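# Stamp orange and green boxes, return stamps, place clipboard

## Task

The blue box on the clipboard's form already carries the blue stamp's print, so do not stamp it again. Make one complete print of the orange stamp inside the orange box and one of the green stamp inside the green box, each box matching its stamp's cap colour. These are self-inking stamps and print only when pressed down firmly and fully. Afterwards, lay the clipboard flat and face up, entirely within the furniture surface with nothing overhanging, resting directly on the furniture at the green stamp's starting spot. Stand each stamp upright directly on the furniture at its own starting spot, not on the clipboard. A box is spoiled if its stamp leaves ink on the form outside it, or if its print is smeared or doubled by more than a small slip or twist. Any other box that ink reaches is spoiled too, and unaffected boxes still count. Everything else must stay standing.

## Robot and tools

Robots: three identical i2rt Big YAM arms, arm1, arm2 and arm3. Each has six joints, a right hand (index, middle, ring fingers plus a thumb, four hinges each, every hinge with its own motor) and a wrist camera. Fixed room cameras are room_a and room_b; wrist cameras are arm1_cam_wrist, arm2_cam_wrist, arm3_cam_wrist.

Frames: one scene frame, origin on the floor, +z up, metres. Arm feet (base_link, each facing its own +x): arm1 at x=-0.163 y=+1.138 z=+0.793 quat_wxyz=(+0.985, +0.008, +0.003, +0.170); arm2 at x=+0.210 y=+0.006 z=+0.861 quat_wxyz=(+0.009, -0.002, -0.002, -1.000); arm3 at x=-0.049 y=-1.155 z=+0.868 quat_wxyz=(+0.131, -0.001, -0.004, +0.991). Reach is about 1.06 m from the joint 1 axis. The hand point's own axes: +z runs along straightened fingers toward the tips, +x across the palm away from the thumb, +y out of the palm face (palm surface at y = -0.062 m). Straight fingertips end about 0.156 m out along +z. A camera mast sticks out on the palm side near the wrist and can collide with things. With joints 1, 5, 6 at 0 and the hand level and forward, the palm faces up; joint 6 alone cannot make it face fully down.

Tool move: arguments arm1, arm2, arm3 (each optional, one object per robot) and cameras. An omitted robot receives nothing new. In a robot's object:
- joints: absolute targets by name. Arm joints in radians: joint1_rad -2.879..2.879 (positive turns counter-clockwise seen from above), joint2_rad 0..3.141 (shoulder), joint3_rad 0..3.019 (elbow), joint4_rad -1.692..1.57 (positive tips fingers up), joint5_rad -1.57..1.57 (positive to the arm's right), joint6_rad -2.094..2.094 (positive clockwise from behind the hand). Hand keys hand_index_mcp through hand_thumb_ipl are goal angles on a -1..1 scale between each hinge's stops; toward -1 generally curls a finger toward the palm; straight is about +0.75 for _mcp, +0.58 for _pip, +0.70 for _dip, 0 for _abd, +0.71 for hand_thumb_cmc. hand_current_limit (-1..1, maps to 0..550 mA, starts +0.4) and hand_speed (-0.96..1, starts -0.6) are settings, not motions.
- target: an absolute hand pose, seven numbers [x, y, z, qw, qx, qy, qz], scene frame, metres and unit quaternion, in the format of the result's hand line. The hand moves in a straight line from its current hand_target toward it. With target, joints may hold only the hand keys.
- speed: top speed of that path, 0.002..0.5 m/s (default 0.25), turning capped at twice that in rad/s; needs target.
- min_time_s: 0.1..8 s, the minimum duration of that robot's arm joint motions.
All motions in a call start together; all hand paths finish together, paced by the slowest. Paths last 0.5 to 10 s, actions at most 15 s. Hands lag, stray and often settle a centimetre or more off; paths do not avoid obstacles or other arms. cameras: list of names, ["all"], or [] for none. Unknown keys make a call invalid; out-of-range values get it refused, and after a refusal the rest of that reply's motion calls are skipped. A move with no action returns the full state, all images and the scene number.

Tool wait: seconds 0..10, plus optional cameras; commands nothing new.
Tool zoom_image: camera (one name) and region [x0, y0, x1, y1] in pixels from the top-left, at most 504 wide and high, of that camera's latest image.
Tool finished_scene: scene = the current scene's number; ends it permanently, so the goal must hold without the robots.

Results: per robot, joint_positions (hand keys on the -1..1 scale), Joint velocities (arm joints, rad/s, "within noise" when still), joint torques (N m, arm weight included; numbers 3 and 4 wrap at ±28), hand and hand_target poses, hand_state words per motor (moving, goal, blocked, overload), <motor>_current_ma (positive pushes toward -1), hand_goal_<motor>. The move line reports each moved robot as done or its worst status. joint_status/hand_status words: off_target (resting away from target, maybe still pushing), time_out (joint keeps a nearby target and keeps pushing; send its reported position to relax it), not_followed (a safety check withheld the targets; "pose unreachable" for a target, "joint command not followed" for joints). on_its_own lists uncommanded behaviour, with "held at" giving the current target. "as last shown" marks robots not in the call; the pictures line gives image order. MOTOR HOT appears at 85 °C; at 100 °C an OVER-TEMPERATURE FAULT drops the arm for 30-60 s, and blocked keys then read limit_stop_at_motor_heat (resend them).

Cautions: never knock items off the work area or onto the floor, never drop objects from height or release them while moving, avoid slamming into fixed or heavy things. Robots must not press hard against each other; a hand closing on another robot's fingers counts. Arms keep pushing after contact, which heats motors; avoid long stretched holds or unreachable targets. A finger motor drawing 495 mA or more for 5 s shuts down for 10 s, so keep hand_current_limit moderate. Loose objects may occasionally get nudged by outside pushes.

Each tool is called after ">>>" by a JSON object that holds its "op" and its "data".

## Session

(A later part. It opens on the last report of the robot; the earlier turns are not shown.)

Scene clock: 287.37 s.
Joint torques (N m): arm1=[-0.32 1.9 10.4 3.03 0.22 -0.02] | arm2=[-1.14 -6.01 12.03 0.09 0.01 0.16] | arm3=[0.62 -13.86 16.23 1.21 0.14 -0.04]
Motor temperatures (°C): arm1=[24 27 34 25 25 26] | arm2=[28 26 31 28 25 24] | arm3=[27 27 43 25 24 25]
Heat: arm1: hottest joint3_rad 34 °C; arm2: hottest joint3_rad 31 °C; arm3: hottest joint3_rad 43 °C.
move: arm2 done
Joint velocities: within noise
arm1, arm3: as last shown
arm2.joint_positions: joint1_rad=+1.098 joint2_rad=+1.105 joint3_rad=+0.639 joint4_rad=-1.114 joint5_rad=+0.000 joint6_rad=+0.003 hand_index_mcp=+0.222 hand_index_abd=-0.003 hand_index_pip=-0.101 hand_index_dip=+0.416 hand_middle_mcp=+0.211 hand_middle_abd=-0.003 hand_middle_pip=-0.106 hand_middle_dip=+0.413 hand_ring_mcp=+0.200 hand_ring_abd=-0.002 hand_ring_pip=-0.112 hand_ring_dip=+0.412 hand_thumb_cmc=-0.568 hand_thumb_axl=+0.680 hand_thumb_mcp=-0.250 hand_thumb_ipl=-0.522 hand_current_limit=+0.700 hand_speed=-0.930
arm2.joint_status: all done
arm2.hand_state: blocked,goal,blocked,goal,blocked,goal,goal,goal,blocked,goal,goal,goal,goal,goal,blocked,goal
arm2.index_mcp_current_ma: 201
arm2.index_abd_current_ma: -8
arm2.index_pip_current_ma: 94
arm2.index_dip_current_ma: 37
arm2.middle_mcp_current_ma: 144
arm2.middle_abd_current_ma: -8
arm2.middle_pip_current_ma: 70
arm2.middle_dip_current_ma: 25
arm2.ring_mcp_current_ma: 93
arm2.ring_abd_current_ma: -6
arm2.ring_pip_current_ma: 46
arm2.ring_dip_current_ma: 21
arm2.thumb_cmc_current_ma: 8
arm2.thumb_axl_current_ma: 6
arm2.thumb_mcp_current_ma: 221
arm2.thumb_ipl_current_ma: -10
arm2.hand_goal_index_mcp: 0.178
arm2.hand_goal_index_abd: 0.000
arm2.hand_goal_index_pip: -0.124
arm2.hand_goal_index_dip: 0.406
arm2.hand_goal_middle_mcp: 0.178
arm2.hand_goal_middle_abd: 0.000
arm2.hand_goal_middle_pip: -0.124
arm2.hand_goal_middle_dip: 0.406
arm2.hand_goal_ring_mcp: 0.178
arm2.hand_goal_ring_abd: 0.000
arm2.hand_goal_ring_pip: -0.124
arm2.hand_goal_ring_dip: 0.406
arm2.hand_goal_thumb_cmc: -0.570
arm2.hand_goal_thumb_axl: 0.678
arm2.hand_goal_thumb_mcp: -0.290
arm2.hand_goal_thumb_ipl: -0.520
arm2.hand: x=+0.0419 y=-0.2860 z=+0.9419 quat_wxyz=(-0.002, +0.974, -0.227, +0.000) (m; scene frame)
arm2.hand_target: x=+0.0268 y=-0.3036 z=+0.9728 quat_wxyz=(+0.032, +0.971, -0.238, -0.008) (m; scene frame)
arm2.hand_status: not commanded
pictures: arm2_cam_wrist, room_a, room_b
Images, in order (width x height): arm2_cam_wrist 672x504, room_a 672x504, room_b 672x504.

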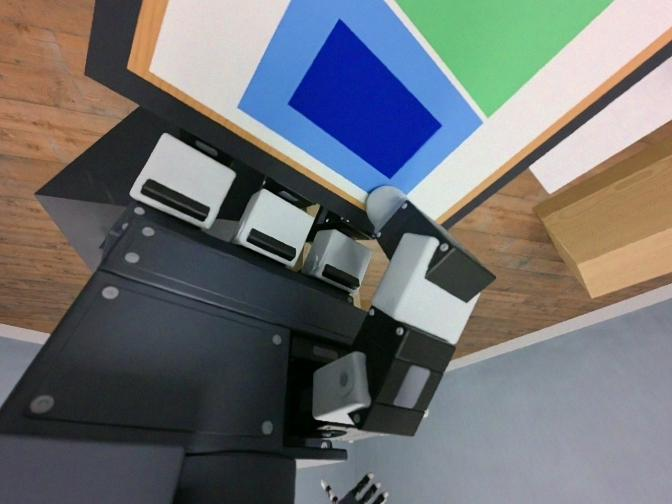

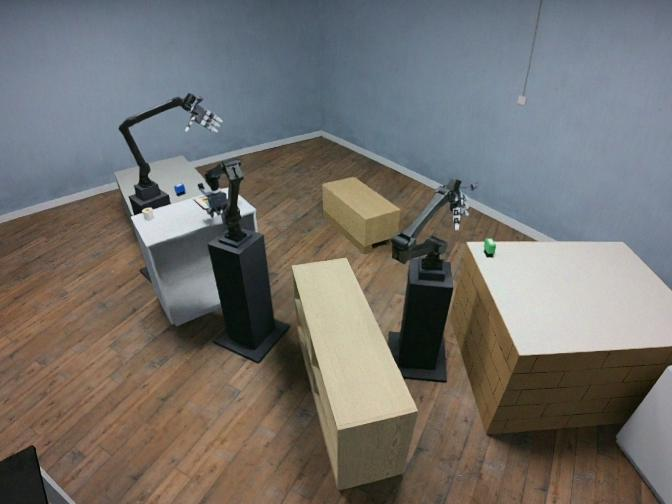

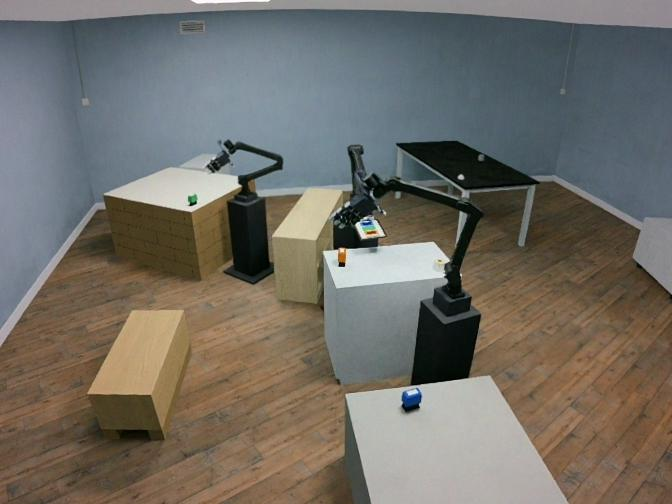

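>>> {"op": "move", "data": {"arm1": {"joints": {"joint1_rad": -1.608, "joint2_rad": 1.13, "joint3_rad": 0.94, "joint4_rad": -1.33, "joint5_rad": 0.0, "joint6_rad": 0.0, "hand_current_limit": 0.7, "hand_speed": -0.7, "hand_thumb_ipl": -0.9135, "hand_thumb_mcp": 0.112}, "min_time_s": 6.0}, "arm2": {"joints": {"joint1_rad": -1.287}, "min_time_s": 5.0}, "cameras": ["arm1_cam_wrist", "arm2_cam_wrist", "room_a", "room_b"]}}

Scene clock: 294.37 s.
Joint torques (N m): arm1=[-2.02 -3.9 12.85 -0.12 0.14 -0.23] | arm2=[-0.56 -6.18 12 0.08 -0.06 0.13] | arm3=[0.62 -13.86 16.23 1.2 0.14 -0.04]
Motor temperatures (°C): arm1=[24 27 35 25 25 27] | arm2=[28 26 32 28 25 24] | arm3=[27 27 43 25 24 25]
Heat: arm1: hottest joint3_rad 35 °C; arm2: hottest joint3_rad 32 °C; arm3: hottest joint3_rad 43 °C.
move: arm1 done; arm2 done
Joint velocities: within noise
arm1.joint_positions: joint1_rad=-1.603 joint2_rad=+1.118 joint3_rad=+0.895 joint4_rad=-1.322 joint5_rad=-0.001 joint6_rad=+0.017 hand_index_mcp=+0.755 hand_index_abd=+0.001 hand_index_pip=+0.577 hand_index_dip=+0.696 hand_middle_mcp=+0.755 hand_middle_abd=+0.001 hand_middle_pip=+0.577 hand_middle_dip=+0.696 hand_ring_mcp=+0.755 hand_ring_abd=+0.001 hand_ring_pip=+0.577 hand_ring_dip=+0.696 hand_thumb_cmc=+0.715 hand_thumb_axl=+0.677 hand_thumb_mcp=+0.111 hand_thumb_ipl=-0.911 hand_current_limit=+0.700 hand_speed=-0.700
arm1.joint_status: all done
arm1.hand_state: goal,goal,goal,goal,goal,goal,goal,goal,goal,goal,goal,goal,goal,goal,goal,goal
arm1.index_mcp_current_ma: 1
arm1.index_abd_current_ma: 0
arm1.index_pip_current_ma: 0
arm1.index_dip_current_ma: 0
arm1.middle_mcp_current_ma: 1
arm1.middle_abd_current_ma: 0
arm1.middle_pip_current_ma: 0
arm1.middle_dip_current_ma: 0
arm1.ring_mcp_current_ma: 0
arm1.ring_abd_current_ma: 0
arm1.ring_pip_current_ma: 0
arm1.ring_dip_current_ma: 0
arm1.thumb_cmc_current_ma: 0
arm1.thumb_axl_current_ma: 0
arm1.thumb_mcp_current_ma: -1
arm1.thumb_ipl_current_ma: 3
arm1.hand_goal_index_mcp: 0.754
arm1.hand_goal_index_abd: 0.000
arm1.hand_goal_index_pip: 0.576
arm1.hand_goal_index_dip: 0.696
arm1.hand_goal_middle_mcp: 0.754
arm1.hand_goal_middle_abd: 0.000
arm1.hand_goal_middle_pip: 0.576
arm1.hand_goal_middle_dip: 0.696
arm1.hand_goal_ring_mcp: 0.754
arm1.hand_goal_ring_abd: 0.000
arm1.hand_goal_ring_pip: 0.576
arm1.hand_goal_ring_dip: 0.696
arm1.hand_goal_thumb_cmc: 0.714
arm1.hand_goal_thumb_axl: 0.678
arm1.hand_goal_thumb_mcp: 0.112
arm1.hand_goal_thumb_ipl: -0.914
arm1.hand: x=-0.0693 y=+0.7653 z=+0.9579 quat_wxyz=(+0.005, +0.989, +0.146, +0.000) (m; scene frame)
arm1.hand_target: x=-0.0657 y=+0.7521 z=+0.9737 quat_wxyz=(+0.018, +0.988, +0.152, +0.001) (m; scene frame)
arm1.hand_status: not commanded
arm2.joint_positions: joint1_rad=-1.280 joint2_rad=+1.105 joint3_rad=+0.639 joint4_rad=-1.114 joint5_rad=+0.002 joint6_rad=+0.005 hand_index_mcp=+0.222 hand_index_abd=-0.003 hand_index_pip=-0.100 hand_index_dip=+0.416 hand_middle_mcp=+0.211 hand_middle_abd=-0.003 hand_middle_pip=-0.106 hand_middle_dip=+0.413 hand_ring_mcp=+0.200 hand_ring_abd=-0.002 hand_ring_pip=-0.112 hand_ring_dip=+0.412 hand_thumb_cmc=-0.568 hand_thumb_axl=+0.680 hand_thumb_mcp=-0.251 hand_thumb_ipl=-0.522 hand_current_limit=+0.700 hand_speed=-0.930
arm2.joint_status: all done
arm2.hand_state: blocked,goal,blocked,goal,blocked,goal,goal,goal,blocked,goal,goal,goal,goal,goal,blocked,goal
arm2.index_mcp_current_ma: 201
arm2.index_abd_current_ma: -9
arm2.index_pip_current_ma: 95
arm2.index_dip_current_ma: 40
arm2.middle_mcp_current_ma: 144
arm2.middle_abd_current_ma: -7
arm2.middle_pip_current_ma: 71
arm2.middle_dip_current_ma: 26
arm2.ring_mcp_current_ma: 93
arm2.ring_abd_current_ma: -4
arm2.ring_pip_current_ma: 46
arm2.ring_dip_current_ma: 21
arm2.thumb_cmc_current_ma: 8
arm2.thumb_axl_current_ma: 8
arm2.thumb_mcp_current_ma: 219
arm2.thumb_ipl_current_ma: -7
arm2.hand_goal_index_mcp: 0.178
arm2.hand_goal_index_abd: 0.000
arm2.hand_goal_index_pip: -0.124
arm2.hand_goal_index_dip: 0.406
arm2.hand_goal_middle_mcp: 0.178
arm2.hand_goal_middle_abd: 0.000
arm2.hand_goal_middle_pip: -0.124
arm2.hand_goal_middle_dip: 0.406
arm2.hand_goal_ring_mcp: 0.178
arm2.hand_goal_ring_abd: 0.000
arm2.hand_goal_ring_pip: -0.124
arm2.hand_goal_ring_dip: 0.406
arm2.hand_goal_thumb_cmc: -0.570
arm2.hand_goal_thumb_axl: 0.678
arm2.hand_goal_thumb_mcp: -0.290
arm2.hand_goal_thumb_ipl: -0.520
arm2.hand: x=+0.1309 y=+0.3334 z=+0.9388 quat_wxyz=(+0.001, +0.152, -0.988, +0.007) (m; scene frame)
arm2.hand_target: x=+0.1269 y=+0.3563 z=+0.9695 quat_wxyz=(+0.007, +0.144, -0.989, -0.028) (m; scene frame)
arm2.hand_status: not commanded
arm3: as last shown
pictures: arm1_cam_wrist, arm2_cam_wrist, room_a, room_b
Images, in order (width x height): arm1_cam_wrist 672x504, arm2_cam_wrist 672x504, room_a 672x504, room_b 672x504.

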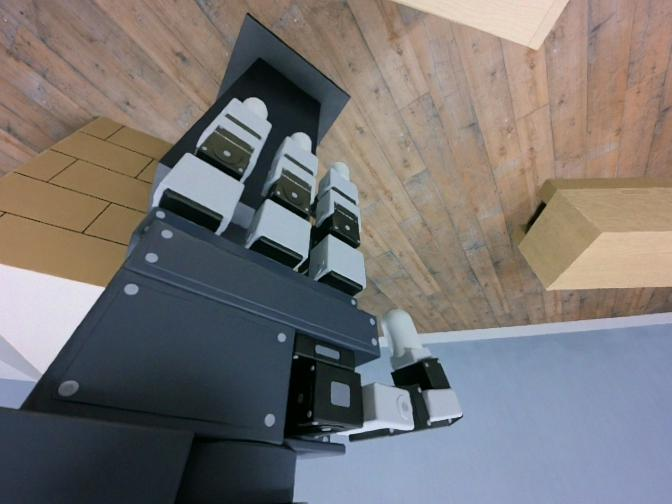

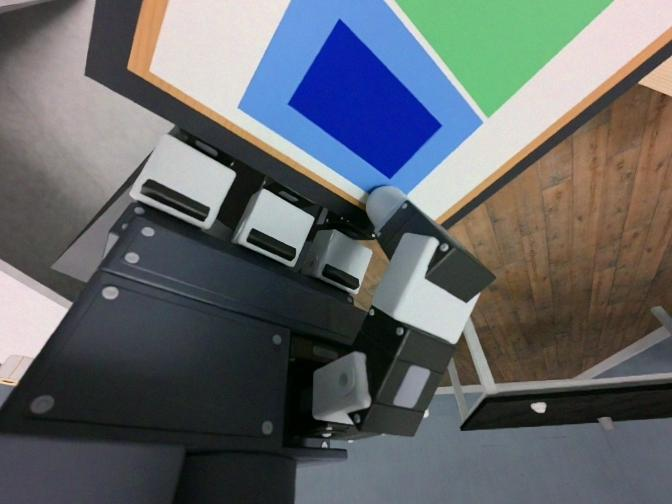

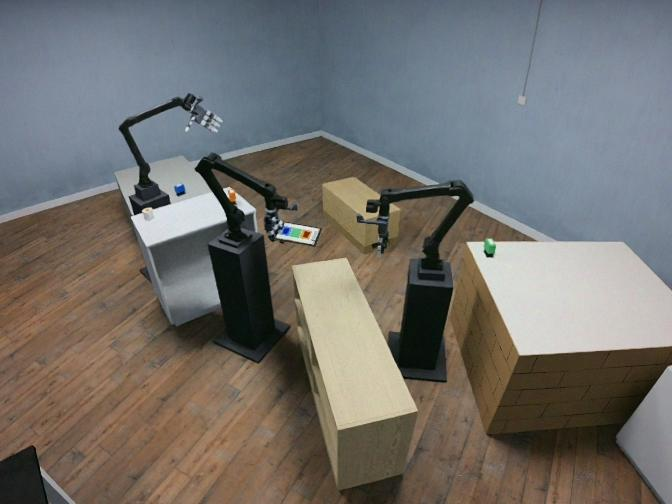

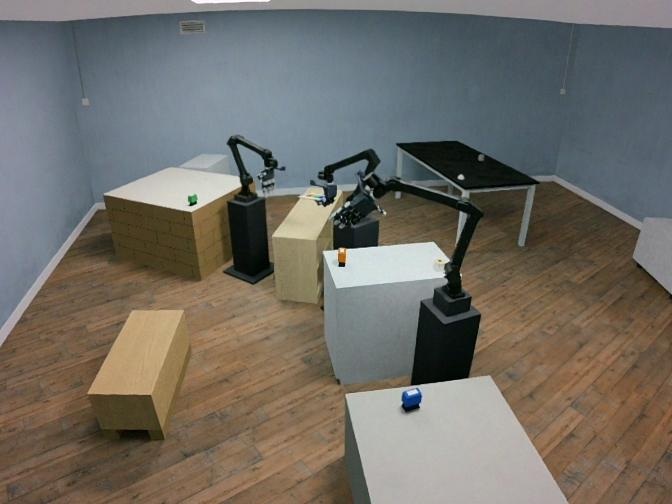

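>>> {"op": "zoom_image", "data": {"camera": "room_a", "region": [240, 170, 420, 270]}}

>>> {"op": "zoom_image", "data": {"camera": "room_b", "region": [220, 130, 400, 240]}}

Scaled by 2.800 from the camera's 672x504 image, which has a finer 960x720 frame.

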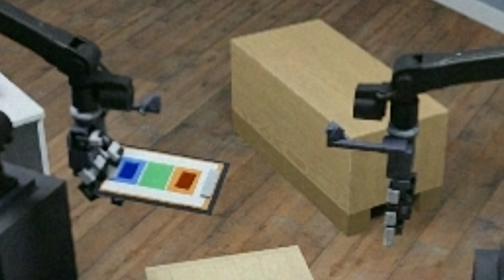

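Scaled by 2.800 from the camera's 672x504 image, which has a finer 960x720 frame.

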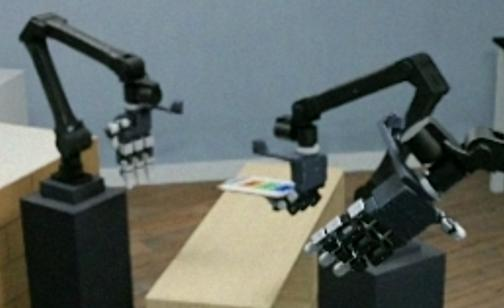

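>>> {"op": "move", "data": {"arm1": {"joints": {"hand_thumb_cmc": -0.571, "hand_index_mcp": 0.178, "hand_index_pip": -0.124, "hand_index_dip": 0.406, "hand_middle_mcp": 0.178, "hand_middle_pip": -0.124, "hand_middle_dip": 0.406, "hand_ring_mcp": 0.178, "hand_ring_pip": -0.124, "hand_ring_dip": 0.406}}, "arm2": {"joints": {"joint2_rad": 1.615, "joint3_rad": 1.168, "joint4_rad": -1.023}, "min_time_s": 4.0}, "cameras": ["arm1_cam_wrist", "arm2_cam_wrist", "room_a", "room_b"]}}

>>> {"op": "zoom_image", "data": {"camera": "room_a", "region": [260, 170, 420, 260]}}

>>> {"op": "zoom_image", "data": {"camera": "room_b", "region": [220, 130, 400, 240]}}

Scene clock: 300.07 s.
Joint torques (N m): arm1=[-2.02 -4.13 12.96 0.18 0.09 -0.2] | arm2=[-0.5 -11.75 11.86 1.03 -0.06 0.13] | arm3=[0.62 -13.86 16.23 1.22 0.14 -0.04]
Motor temperatures (°C): arm1=[24 27 36 25 25 26] | arm2=[28 26 32 28 25 24] | arm3=[27 27 43 25 24 25]
Heat: arm1: hottest joint3_rad 36 °C; arm2: hottest joint3_rad 32 °C; arm3: hottest joint3_rad 43 °C.
move: arm1 done; arm2 done
Joint velocities: within noise
arm1.joint_positions: joint1_rad=-1.603 joint2_rad=+1.118 joint3_rad=+0.896 joint4_rad=-1.324 joint5_rad=-0.001 joint6_rad=+0.016 hand_index_mcp=+0.193 hand_index_abd=+0.001 hand_index_pip=-0.117 hand_index_dip=+0.410 hand_middle_mcp=+0.193 hand_middle_abd=+0.001 hand_middle_pip=-0.116 hand_middle_dip=+0.410 hand_ring_mcp=+0.192 hand_ring_abd=+0.001 hand_ring_pip=-0.116 hand_ring_dip=+0.410 hand_thumb_cmc=-0.567 hand_thumb_axl=+0.677 hand_thumb_mcp=+0.111 hand_thumb_ipl=-0.911 hand_current_limit=+0.700 hand_speed=-0.700
arm1.joint_status: all done
arm1.hand_state: goal,goal,goal,goal,goal,goal,goal,goal,goal,goal,goal,goal,goal,goal,goal,goal
arm1.index_mcp_current_ma: 21
arm1.index_abd_current_ma: 0
arm1.index_pip_current_ma: 7
arm1.index_dip_current_ma: 2
arm1.middle_mcp_current_ma: 20
arm1.middle_abd_current_ma: 0
arm1.middle_pip_current_ma: 8
arm1.middle_dip_current_ma: 3
arm1.ring_mcp_current_ma: 20
arm1.ring_abd_current_ma: 0
arm1.ring_pip_current_ma: 7
arm1.ring_dip_current_ma: 3
arm1.thumb_cmc_current_ma: 2
arm1.thumb_axl_current_ma: 0
arm1.thumb_mcp_current_ma: -1
arm1.thumb_ipl_current_ma: 3
arm1.hand_goal_index_mcp: 0.178
arm1.hand_goal_index_abd: 0.000
arm1.hand_goal_index_pip: -0.124
arm1.hand_goal_index_dip: 0.406
arm1.hand_goal_middle_mcp: 0.178
arm1.hand_goal_middle_abd: 0.000
arm1.hand_goal_middle_pip: -0.124
arm1.hand_goal_middle_dip: 0.406
arm1.hand_goal_ring_mcp: 0.178
arm1.hand_goal_ring_abd: 0.000
arm1.hand_goal_ring_pip: -0.124
arm1.hand_goal_ring_dip: 0.406
arm1.hand_goal_thumb_cmc: -0.570
arm1.hand_goal_thumb_axl: 0.678
arm1.hand_goal_thumb_mcp: 0.112
arm1.hand_goal_thumb_ipl: -0.914
arm1.hand: x=-0.0693 y=+0.7656 z=+0.9579 quat_wxyz=(+0.004, +0.989, +0.146, +0.000) (m; scene frame)
arm1.hand_target: x=-0.0657 y=+0.7521 z=+0.9737 quat_wxyz=(+0.017, +0.988, +0.152, +0.001) (m; scene frame)
arm1.hand_status: not commanded
arm2.joint_positions: joint1_rad=-1.280 joint2_rad=+1.614 joint3_rad=+1.109 joint4_rad=-1.043 joint5_rad=+0.002 joint6_rad=+0.005 hand_index_mcp=+0.222 hand_index_abd=-0.003 hand_index_pip=-0.100 hand_index_dip=+0.416 hand_middle_mcp=+0.211 hand_middle_abd=-0.003 hand_middle_pip=-0.106 hand_middle_dip=+0.413 hand_ring_mcp=+0.200 hand_ring_abd=-0.002 hand_ring_pip=-0.112 hand_ring_dip=+0.412 hand_thumb_cmc=-0.568 hand_thumb_axl=+0.680 hand_thumb_mcp=-0.251 hand_thumb_ipl=-0.521 hand_current_limit=+0.700 hand_speed=-0.930
arm2.joint_status: all done
arm2.hand_state: blocked,goal,blocked,goal,blocked,goal,goal,goal,blocked,goal,goal,goal,goal,goal,blocked,goal
arm2.index_mcp_current_ma: 201
arm2.index_abd_current_ma: -9
arm2.index_pip_current_ma: 97
arm2.index_dip_current_ma: 40
arm2.middle_mcp_current_ma: 145
arm2.middle_abd_current_ma: -7
arm2.middle_pip_current_ma: 71
arm2.middle_dip_current_ma: 26
arm2.ring_mcp_current_ma: 93
arm2.ring_abd_current_ma: -4
arm2.ring_pip_current_ma: 46
arm2.ring_dip_current_ma: 21
arm2.thumb_cmc_current_ma: 8
arm2.thumb_axl_current_ma: 8
arm2.thumb_mcp_current_ma: 219
arm2.thumb_ipl_current_ma: -6
arm2.hand_goal_index_mcp: 0.178
arm2.hand_goal_index_abd: 0.000
arm2.hand_goal_index_pip: -0.124
arm2.hand_goal_index_dip: 0.406
arm2.hand_goal_middle_mcp: 0.178
arm2.hand_goal_middle_abd: 0.000
arm2.hand_goal_middle_pip: -0.124
arm2.hand_goal_middle_dip: 0.406
arm2.hand_goal_ring_mcp: 0.178
arm2.hand_goal_ring_abd: 0.000
arm2.hand_goal_ring_pip: -0.124
arm2.hand_goal_ring_dip: 0.406
arm2.hand_goal_thumb_cmc: -0.570
arm2.hand_goal_thumb_axl: 0.678
arm2.hand_goal_thumb_mcp: -0.290
arm2.hand_goal_thumb_ipl: -0.520
arm2.hand: x=+0.0716 y=+0.5188 z=+0.9344 quat_wxyz=(+0.003, +0.152, -0.988, -0.009) (m; scene frame)
arm2.hand_target: x=+0.0672 y=+0.5479 z=+0.9615 quat_wxyz=(+0.010, +0.144, -0.988, -0.048) (m; scene frame)
arm2.hand_status: not commanded
arm3: as last shown
pictures: arm1_cam_wrist, arm2_cam_wrist, room_a, room_b
Images, in order (width x height): arm1_cam_wrist 672x504, arm2_cam_wrist 672x504, room_a 672x504, room_b 672x504.

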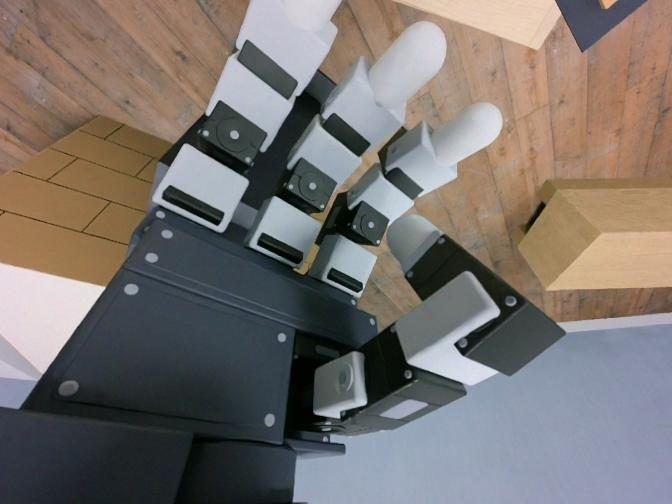

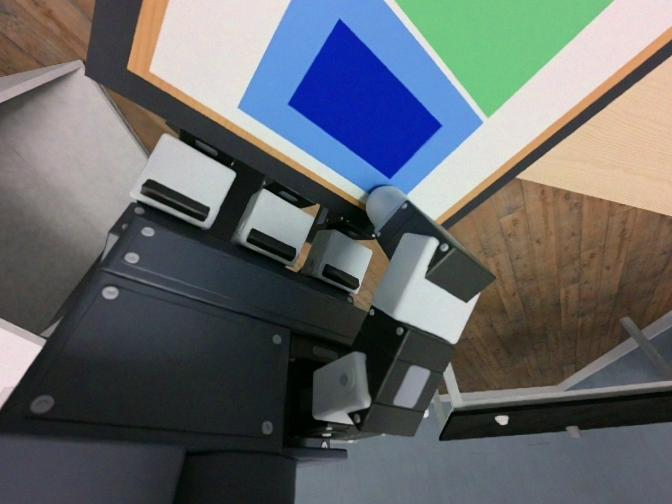

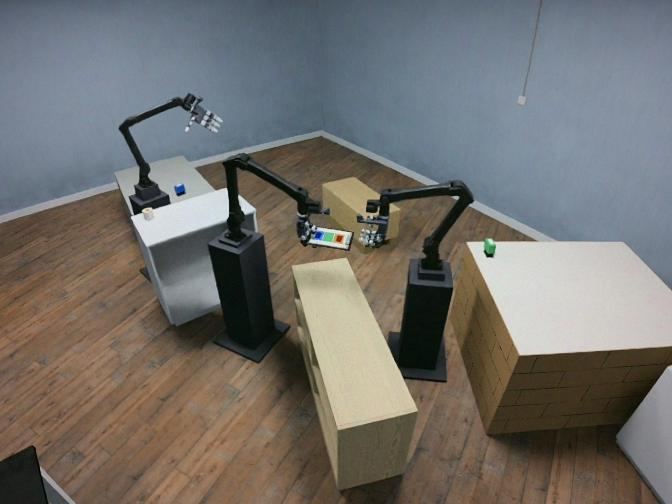

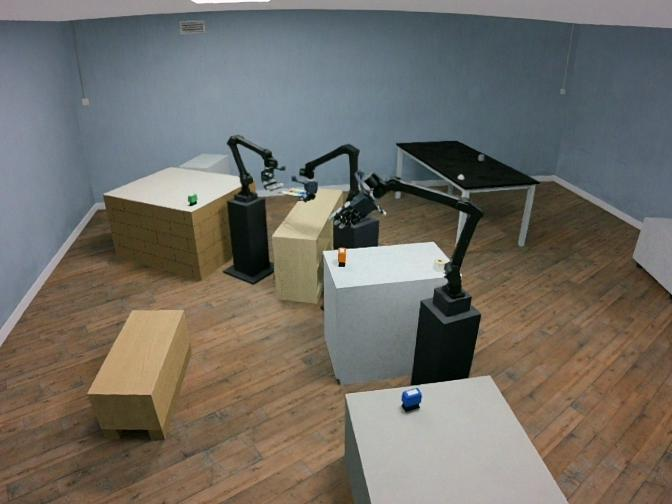

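Scaled by 3.150 from the camera's 672x504 image, which has a finer 960x720 frame.

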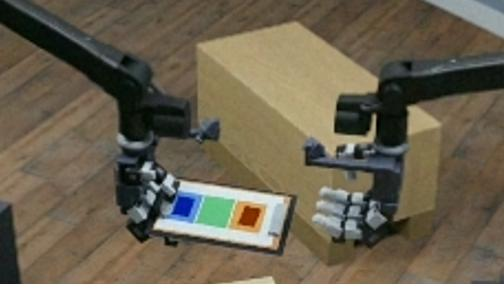

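Scaled by 2.800 from the camera's 672x504 image, which has a finer 960x720 frame.

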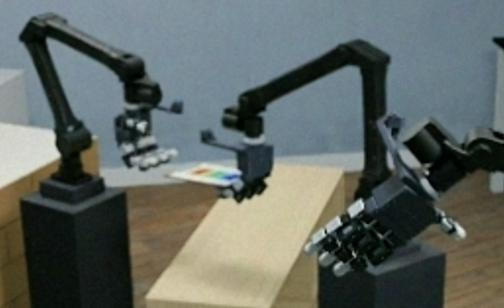

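>>> {"op": "move", "data": {"arm1": {"joints": {"joint1_rad": -1.570, "joint2_rad": 1.163, "joint3_rad": 0.808, "joint4_rad": -1.195, "hand_thumb_mcp": 0.1685}, "min_time_s": 2.0}, "cameras": ["arm1_cam_wrist", "room_a", "room_b"]}}

>>> {"op": "zoom_image", "data": {"camera": "room_b", "region": [250, 160, 320, 215]}}

>>> {"op": "zoom_image", "data": {"camera": "room_a", "region": [280, 180, 400, 260]}}

Scene clock: 303.13 s.
Joint torques (N m): arm1=[-0.26 -4.01 8.64 0.95 0.09 -0.19] | arm2=[-0.67 -11.87 11.86 1.01 -0.06 0.13] | arm3=[0.56 -13.8 16.21 1.21 0.15 -0.04]
Motor temperatures (°C): arm1=[24 27 36 25 25 26] | arm2=[28 26 33 28 25 24] | arm3=[27 27 44 25 24 25]
Heat: arm1: hottest joint3_rad 36 °C; arm2: hottest joint3_rad 33 °C; arm3: hottest joint3_rad 44 °C.
move: arm1 done
Joint velocities: within noise
arm1.joint_positions: joint1_rad=-1.584 joint2_rad=+1.149 joint3_rad=+0.809 joint4_rad=-1.206 joint5_rad=-0.001 joint6_rad=+0.016 hand_index_mcp=+0.193 hand_index_abd=+0.001 hand_index_pip=-0.117 hand_index_dip=+0.410 hand_middle_mcp=+0.193 hand_middle_abd=+0.001 hand_middle_pip=-0.116 hand_middle_dip=+0.410 hand_ring_mcp=+0.192 hand_ring_abd=+0.001 hand_ring_pip=-0.117 hand_ring_dip=+0.410 hand_thumb_cmc=-0.567 hand_thumb_axl=+0.677 hand_thumb_mcp=+0.159 hand_thumb_ipl=-0.911 hand_current_limit=+0.700 hand_speed=-0.700
arm1.joint_status: all done
arm1.hand_state: goal,goal,goal,goal,goal,goal,goal,goal,goal,goal,goal,goal,goal,goal,goal,goal
arm1.index_mcp_current_ma: 21
arm1.index_abd_current_ma: 0
arm1.index_pip_current_ma: 7
arm1.index_dip_current_ma: 2
arm1.middle_mcp_current_ma: 20
arm1.middle_abd_current_ma: 0
arm1.middle_pip_current_ma: 8
arm1.middle_dip_current_ma: 3
arm1.ring_mcp_current_ma: 20
arm1.ring_abd_current_ma: 0
arm1.ring_pip_current_ma: 7
arm1.ring_dip_current_ma: 3
arm1.thumb_cmc_current_ma: 2
arm1.thumb_axl_current_ma: 0
arm1.thumb_mcp_current_ma: -13
arm1.thumb_ipl_current_ma: 3
arm1.hand_goal_index_mcp: 0.178
arm1.hand_goal_index_abd: 0.000
arm1.hand_goal_index_pip: -0.124
arm1.hand_goal_index_dip: 0.406
arm1.hand_goal_middle_mcp: 0.178
arm1.hand_goal_middle_abd: 0.000
arm1.hand_goal_middle_pip: -0.124
arm1.hand_goal_middle_dip: 0.406
arm1.hand_goal_ring_mcp: 0.178
arm1.hand_goal_ring_abd: 0.000
arm1.hand_goal_ring_pip: -0.124
arm1.hand_goal_ring_dip: 0.406
arm1.hand_goal_thumb_cmc: -0.570
arm1.hand_goal_thumb_axl: 0.678
arm1.hand_goal_thumb_mcp: 0.168
arm1.hand_goal_thumb_ipl: -0.914
arm1.hand: x=-0.0628 y=+0.7689 z=+0.9178 quat_wxyz=(+0.004, +0.988, +0.156, +0.000) (m; scene frame)
arm1.hand_target: x=-0.0558 y=+0.7681 z=+0.9136 quat_wxyz=(+0.003, +0.985, +0.171, -0.001) (m; scene frame)
arm1.hand_status: not commanded
arm2: as last shown
arm3.joint_positions: joint1_rad=-0.453 joint2_rad=+1.347 joint3_rad=+1.634 joint4_rad=-0.983 joint5_rad=+0.015 joint6_rad=+1.042 hand_index_mcp=+0.755 hand_index_abd=+0.000 hand_index_pip=+0.577 hand_index_dip=+0.696 hand_middle_mcp=+0.756 hand_middle_abd=+0.000 hand_middle_pip=+0.577 hand_middle_dip=+0.696 hand_ring_mcp=+0.756 hand_ring_abd=+0.000 hand_ring_pip=+0.577 hand_ring_dip=+0.696 hand_thumb_cmc=+0.715 hand_thumb_axl=+0.677 hand_thumb_mcp=+0.225 hand_thumb_ipl=+0.168 hand_current_limit=+0.400 hand_speed=-0.600
arm3.joint_status: not commanded
arm3.hand_state: goal,goal,goal,goal,goal,goal,goal,goal,goal,goal,goal,goal,goal,goal,goal,goal
arm3.index_mcp_current_ma: 2
arm3.index_abd_current_ma: 0
arm3.index_pip_current_ma: 1
arm3.index_dip_current_ma: 0
arm3.middle_mcp_current_ma: 3
arm3.middle_abd_current_ma: 0
arm3.middle_pip_current_ma: 1
arm3.middle_dip_current_ma: 0
arm3.ring_mcp_current_ma: 3
arm3.ring_abd_current_ma: 0
arm3.ring_pip_current_ma: 1
arm3.ring_dip_current_ma: 0
arm3.thumb_cmc_current_ma: 2
arm3.thumb_axl_current_ma: -1
arm3.thumb_mcp_current_ma: -2
arm3.thumb_ipl_current_ma: -1
arm3.hand_goal_index_mcp: 0.754
arm3.hand_goal_index_abd: 0.000
arm3.hand_goal_index_pip: 0.576
arm3.hand_goal_index_dip: 0.696
arm3.hand_goal_middle_mcp: 0.754
arm3.hand_goal_middle_abd: 0.000
arm3.hand_goal_middle_pip: 0.576
arm3.hand_goal_middle_dip: 0.696
arm3.hand_goal_ring_mcp: 0.754
arm3.hand_goal_ring_abd: 0.000
arm3.hand_goal_ring_pip: 0.576
arm3.hand_goal_ring_dip: 0.696
arm3.hand_goal_thumb_cmc: 0.714
arm3.hand_goal_thumb_axl: 0.678
arm3.hand_goal_thumb_mcp: 0.226
arm3.hand_goal_thumb_ipl: 0.168
arm3.hand: x=-0.4257 y=-0.7152 z=+1.3526 quat_wxyz=(-0.339, +0.086, +0.901, +0.256) (m; scene frame)
arm3.hand_target: x=-0.4266 y=-0.7165 z=+1.3735 quat_wxyz=(-0.348, +0.086, +0.896, +0.263) (m; scene frame)
arm3.hand_status: not commanded
pictures: arm1_cam_wrist, room_a, room_b
Images, in order (width x height): arm1_cam_wrist 672x504, room_a 672x504, room_b 672x504.

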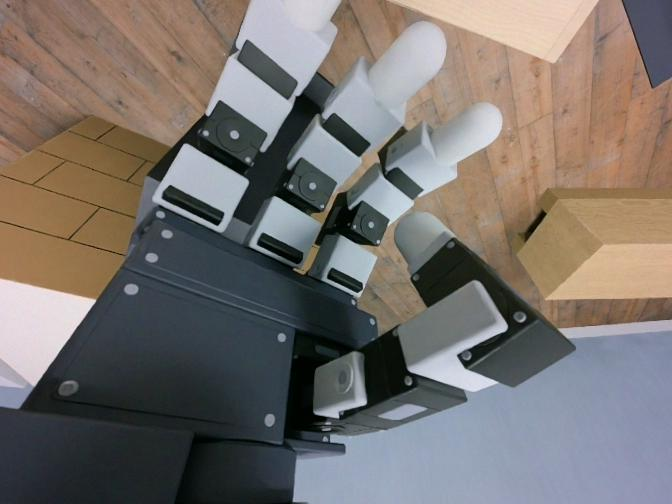

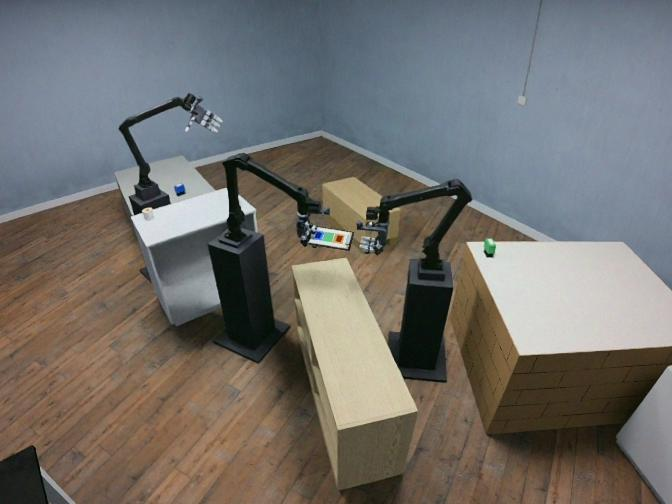

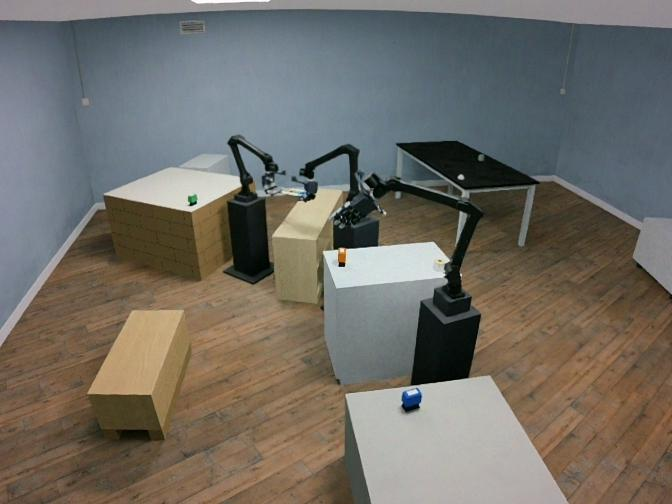

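Scaled by 7.200 from the camera's 672x504 image, which has a finer 960x720 frame.

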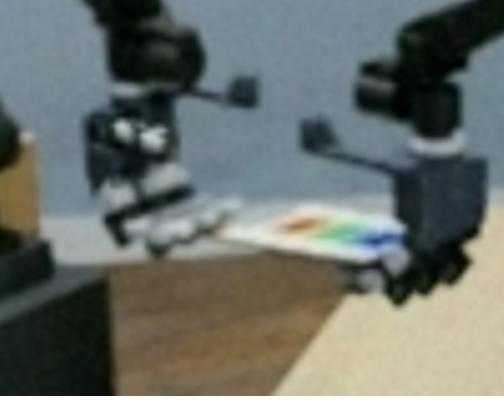

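Scaled by 4.200 from the camera's 672x504 image, which has a finer 960x720 frame.

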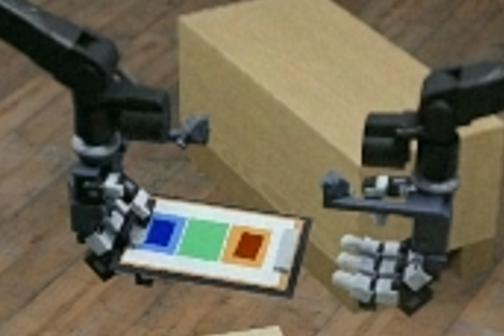

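>>> {"op": "move", "data": {"arm1": {"joints": {"joint2_rad": 1.364, "joint3_rad": 1.022, "joint4_rad": -1.162}, "min_time_s": 2.5}, "cameras": ["arm1_cam_wrist", "room_a", "room_b"]}}

>>> {"op": "zoom_image", "data": {"camera": "room_b", "region": [250, 160, 320, 215]}}

>>> {"op": "zoom_image", "data": {"camera": "room_a", "region": [280, 180, 400, 260]}}

Scene clock: 306.43 s.
Joint torques (N m): arm1=[-0.38 -6.42 12.78 1.07 0.09 -0.18] | arm2=[-0.56 -11.87 11.85 1.02 -0.06 0.13] | arm3=[0.56 -13.74 16.23 1.2 0.14 -0.04]
Motor temperatures (°C): arm1=[24 27 36 25 25 26] | arm2=[28 26 33 28 25 24] | arm3=[27 27 44 25 24 25]
Heat: arm1: hottest joint3_rad 36 °C; arm2: hottest joint3_rad 33 °C; arm3: hottest joint3_rad 44 °C.
move: arm1 done
Joint velocities: within noise
arm1.joint_positions: joint1_rad=-1.584 joint2_rad=+1.350 joint3_rad=+0.975 joint4_rad=-1.175 joint5_rad=-0.001 joint6_rad=+0.015 hand_index_mcp=+0.193 hand_index_abd=+0.001 hand_index_pip=-0.117 hand_index_dip=+0.410 hand_middle_mcp=+0.193 hand_middle_abd=+0.001 hand_middle_pip=-0.116 hand_middle_dip=+0.410 hand_ring_mcp=+0.192 hand_ring_abd=+0.001 hand_ring_pip=-0.117 hand_ring_dip=+0.408 hand_thumb_cmc=-0.568 hand_thumb_axl=+0.677 hand_thumb_mcp=+0.159 hand_thumb_ipl=-0.911 hand_current_limit=+0.700 hand_speed=-0.700
arm1.joint_status: all done
arm1.hand_state: goal,goal,goal,goal,goal,goal,goal,goal,goal,goal,goal,goal,goal,goal,goal,goal
arm1.index_mcp_current_ma: 21
arm1.index_abd_current_ma: 0
arm1.index_pip_current_ma: 7
arm1.index_dip_current_ma: 2
arm1.middle_mcp_current_ma: 20
arm1.middle_abd_current_ma: 0
arm1.middle_pip_current_ma: 7
arm1.middle_dip_current_ma: 3
arm1.ring_mcp_current_ma: 20
arm1.ring_abd_current_ma: 0
arm1.ring_pip_current_ma: 6
arm1.ring_dip_current_ma: 1
arm1.thumb_cmc_current_ma: 1
arm1.thumb_axl_current_ma: 0
arm1.thumb_mcp_current_ma: -13
arm1.thumb_ipl_current_ma: 3
arm1.hand_goal_index_mcp: 0.178
arm1.hand_goal_index_abd: 0.000
arm1.hand_goal_index_pip: -0.124
arm1.hand_goal_index_dip: 0.406
arm1.hand_goal_middle_mcp: 0.178
arm1.hand_goal_middle_abd: 0.000
arm1.hand_goal_middle_pip: -0.124
arm1.hand_goal_middle_dip: 0.406
arm1.hand_goal_ring_mcp: 0.178
arm1.hand_goal_ring_abd: 0.000
arm1.hand_goal_ring_pip: -0.124
arm1.hand_goal_ring_dip: 0.406
arm1.hand_goal_thumb_cmc: -0.570
arm1.hand_goal_thumb_axl: 0.678
arm1.hand_goal_thumb_mcp: 0.168
arm1.hand_goal_thumb_ipl: -0.914
arm1.hand: x=-0.0398 y=+0.7020 z=+0.9148 quat_wxyz=(+0.002, +0.988, +0.157, -0.001) (m; scene frame)
arm1.hand_target: x=-0.0256 y=+0.6836 z=+0.9311 quat_wxyz=(+0.025, +0.985, +0.171, +0.003) (m; scene frame)
arm1.hand_status: not commanded
arm2, arm3: as last shown
arm2.index_pip_current_ma: 96
arm2.thumb_mcp_current_ma: 217
arm2.hand: x=+0.0717 y=+0.5188 z=+0.9344 quat_wxyz=(+0.003, +0.151, -0.988, -0.009) (m; scene frame)
pictures: arm1_cam_wrist, room_a, room_b
Images, in order (width x height): arm1_cam_wrist 672x504, room_a 672x504, room_b 672x504.

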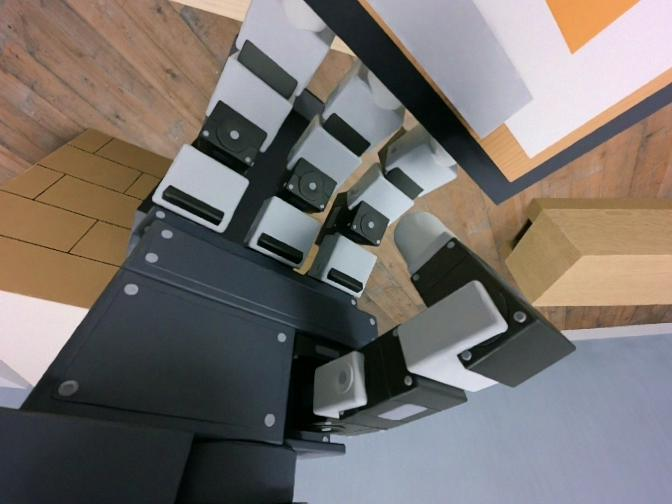

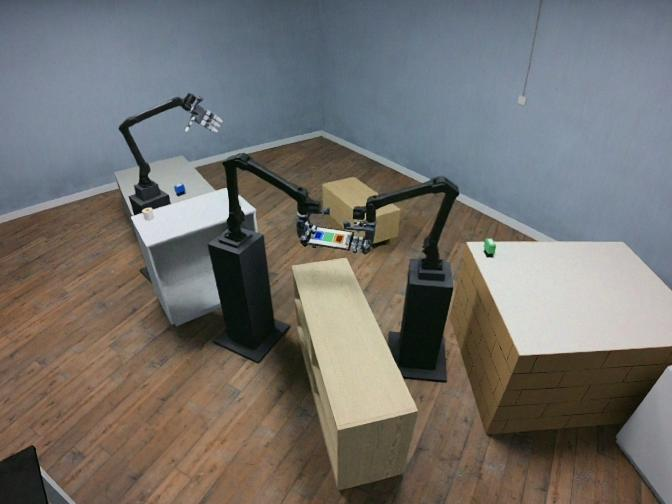

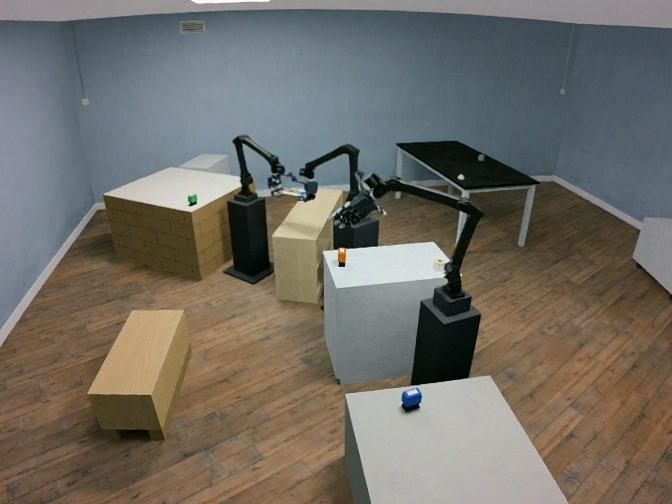

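Scaled by 7.200 from the camera's 672x504 image, which has a finer 960x720 frame.

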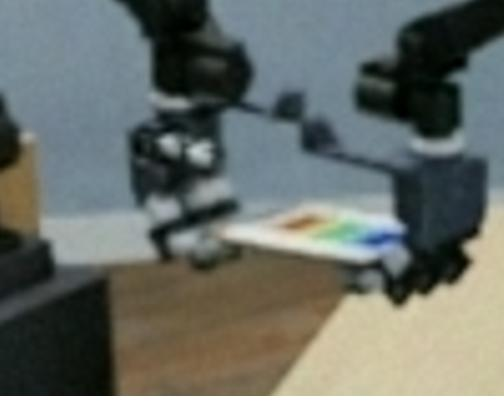

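Scaled by 4.200 from the camera's 672x504 image, which has a finer 960x720 frame.

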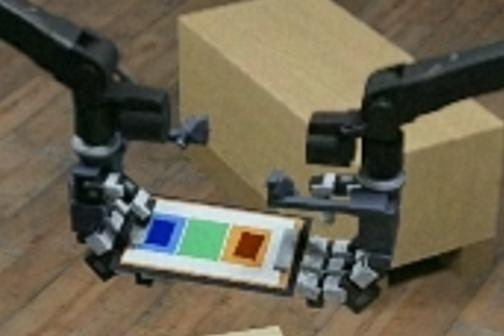

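>>> {"op": "move", "data": {"arm1": {"joints": {"joint1_rad": -1.633, "joint2_rad": 1.504, "joint3_rad": 1.168, "joint4_rad": -1.162, "joint6_rad": -0.033}, "min_time_s": 2.5}, "cameras": ["arm1_cam_wrist", "arm2_cam_wrist", "room_b"]}}

>>> {"op": "zoom_image", "data": {"camera": "room_b", "region": [250, 160, 320, 215]}}

Scene clock: 310.67 s.
Joint torques (N m): arm1=[-2.78 -8.06 12.56 0.99 0.09 -0.2] | arm2=[-0.5 -11.81 11.86 1.03 -0.06 0.12] | arm3=[0.56 -13.8 16.23 1.21 0.14 -0.04]
Motor temperatures (°C): arm1=[24 27 37 25 25 26] | arm2=[28 26 34 28 25 24] | arm3=[27 27 44 25 24 25]
Heat: arm1: hottest joint3_rad 37 °C; arm2: hottest joint3_rad 34 °C; arm3: hottest joint3_rad 44 °C.
move: arm1 done
Joint velocities: within noise
arm1.joint_positions: joint1_rad=-1.619 joint2_rad=+1.486 joint3_rad=+1.124 joint4_rad=-1.173 joint5_rad=-0.001 joint6_rad=-0.016 hand_index_mcp=+0.193 hand_index_abd=+0.001 hand_index_pip=-0.117 hand_index_dip=+0.410 hand_middle_mcp=+0.193 hand_middle_abd=+0.001 hand_middle_pip=-0.116 hand_middle_dip=+0.410 hand_ring_mcp=+0.193 hand_ring_abd=+0.001 hand_ring_pip=-0.117 hand_ring_dip=+0.408 hand_thumb_cmc=-0.568 hand_thumb_axl=+0.677 hand_thumb_mcp=+0.159 hand_thumb_ipl=-0.911 hand_current_limit=+0.700 hand_speed=-0.700
arm1.joint_status: all done
arm1.hand_state: goal,goal,goal,goal,goal,goal,goal,goal,goal,goal,goal,goal,goal,goal,goal,goal
arm1.index_mcp_current_ma: 21
arm1.index_abd_current_ma: 0
arm1.index_pip_current_ma: 7
arm1.index_dip_current_ma: 2
arm1.middle_mcp_current_ma: 20
arm1.middle_abd_current_ma: 0
arm1.middle_pip_current_ma: 7
arm1.middle_dip_current_ma: 3
arm1.ring_mcp_current_ma: 20
arm1.ring_abd_current_ma: 0
arm1.ring_pip_current_ma: 6
arm1.ring_dip_current_ma: 1
arm1.thumb_cmc_current_ma: 1
arm1.thumb_axl_current_ma: 0
arm1.thumb_mcp_current_ma: -13
arm1.thumb_ipl_current_ma: 3
arm1.hand_goal_index_mcp: 0.178
arm1.hand_goal_index_abd: 0.000
arm1.hand_goal_index_pip: -0.124
arm1.hand_goal_index_dip: 0.406
arm1.hand_goal_middle_mcp: 0.178
arm1.hand_goal_middle_abd: 0.000
arm1.hand_goal_middle_pip: -0.124
arm1.hand_goal_middle_dip: 0.406
arm1.hand_goal_ring_mcp: 0.178
arm1.hand_goal_ring_abd: 0.000
arm1.hand_goal_ring_pip: -0.124
arm1.hand_goal_ring_dip: 0.406
arm1.hand_goal_thumb_cmc: -0.570
arm1.hand_goal_thumb_axl: 0.678
arm1.hand_goal_thumb_mcp: 0.168
arm1.hand_goal_thumb_ipl: -0.914
arm1.hand: x=-0.0360 y=+0.6427 z=+0.9186 quat_wxyz=(+0.010, +0.988, +0.154, +0.000) (m; scene frame)
arm1.hand_target: x=-0.0359 y=+0.6224 z=+0.9308 quat_wxyz=(+0.028, +0.987, +0.156, +0.002) (m; scene frame)
arm1.hand_status: not commanded
arm2, arm3: as last shown
arm2.thumb_ipl_current_ma: -5
pictures: arm1_cam_wrist, arm2_cam_wrist, room_b
Images, in order (width x height): arm1_cam_wrist 672x504, arm2_cam_wrist 672x504, room_b 672x504.

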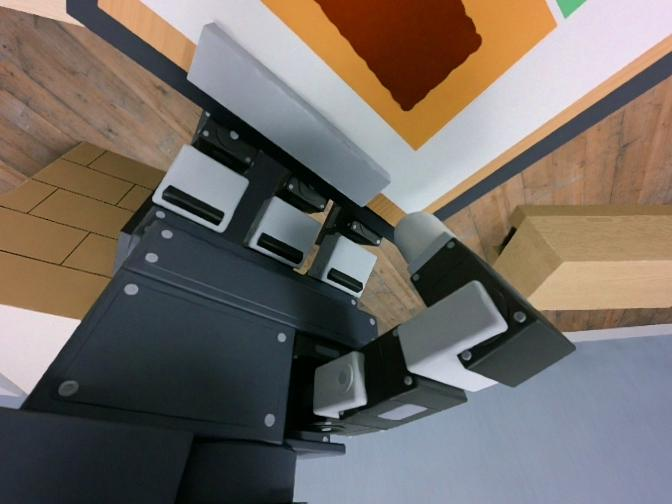

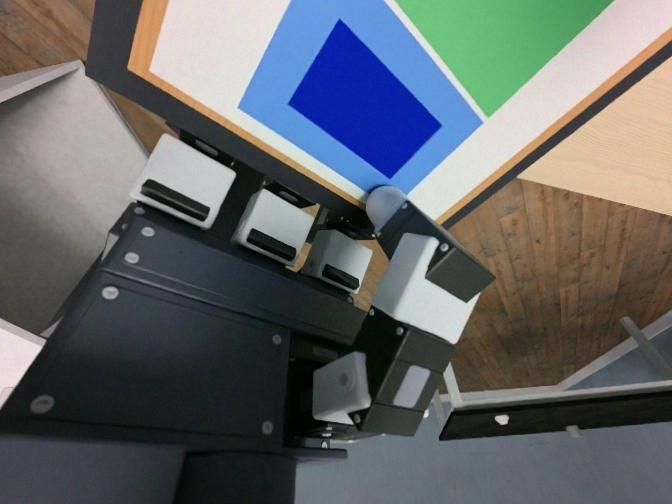

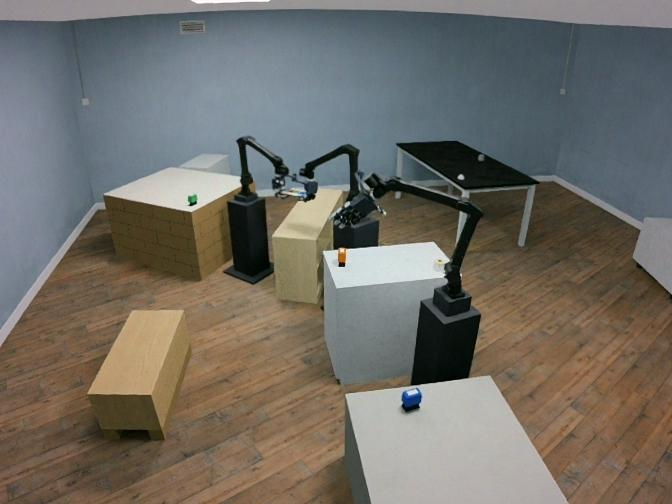

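Scaled by 7.200 from the camera's 672x504 image, which has a finer 960x720 frame.

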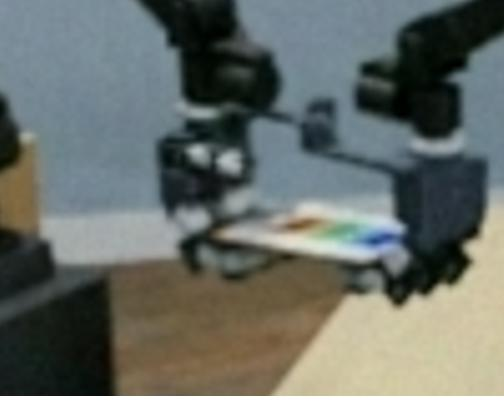

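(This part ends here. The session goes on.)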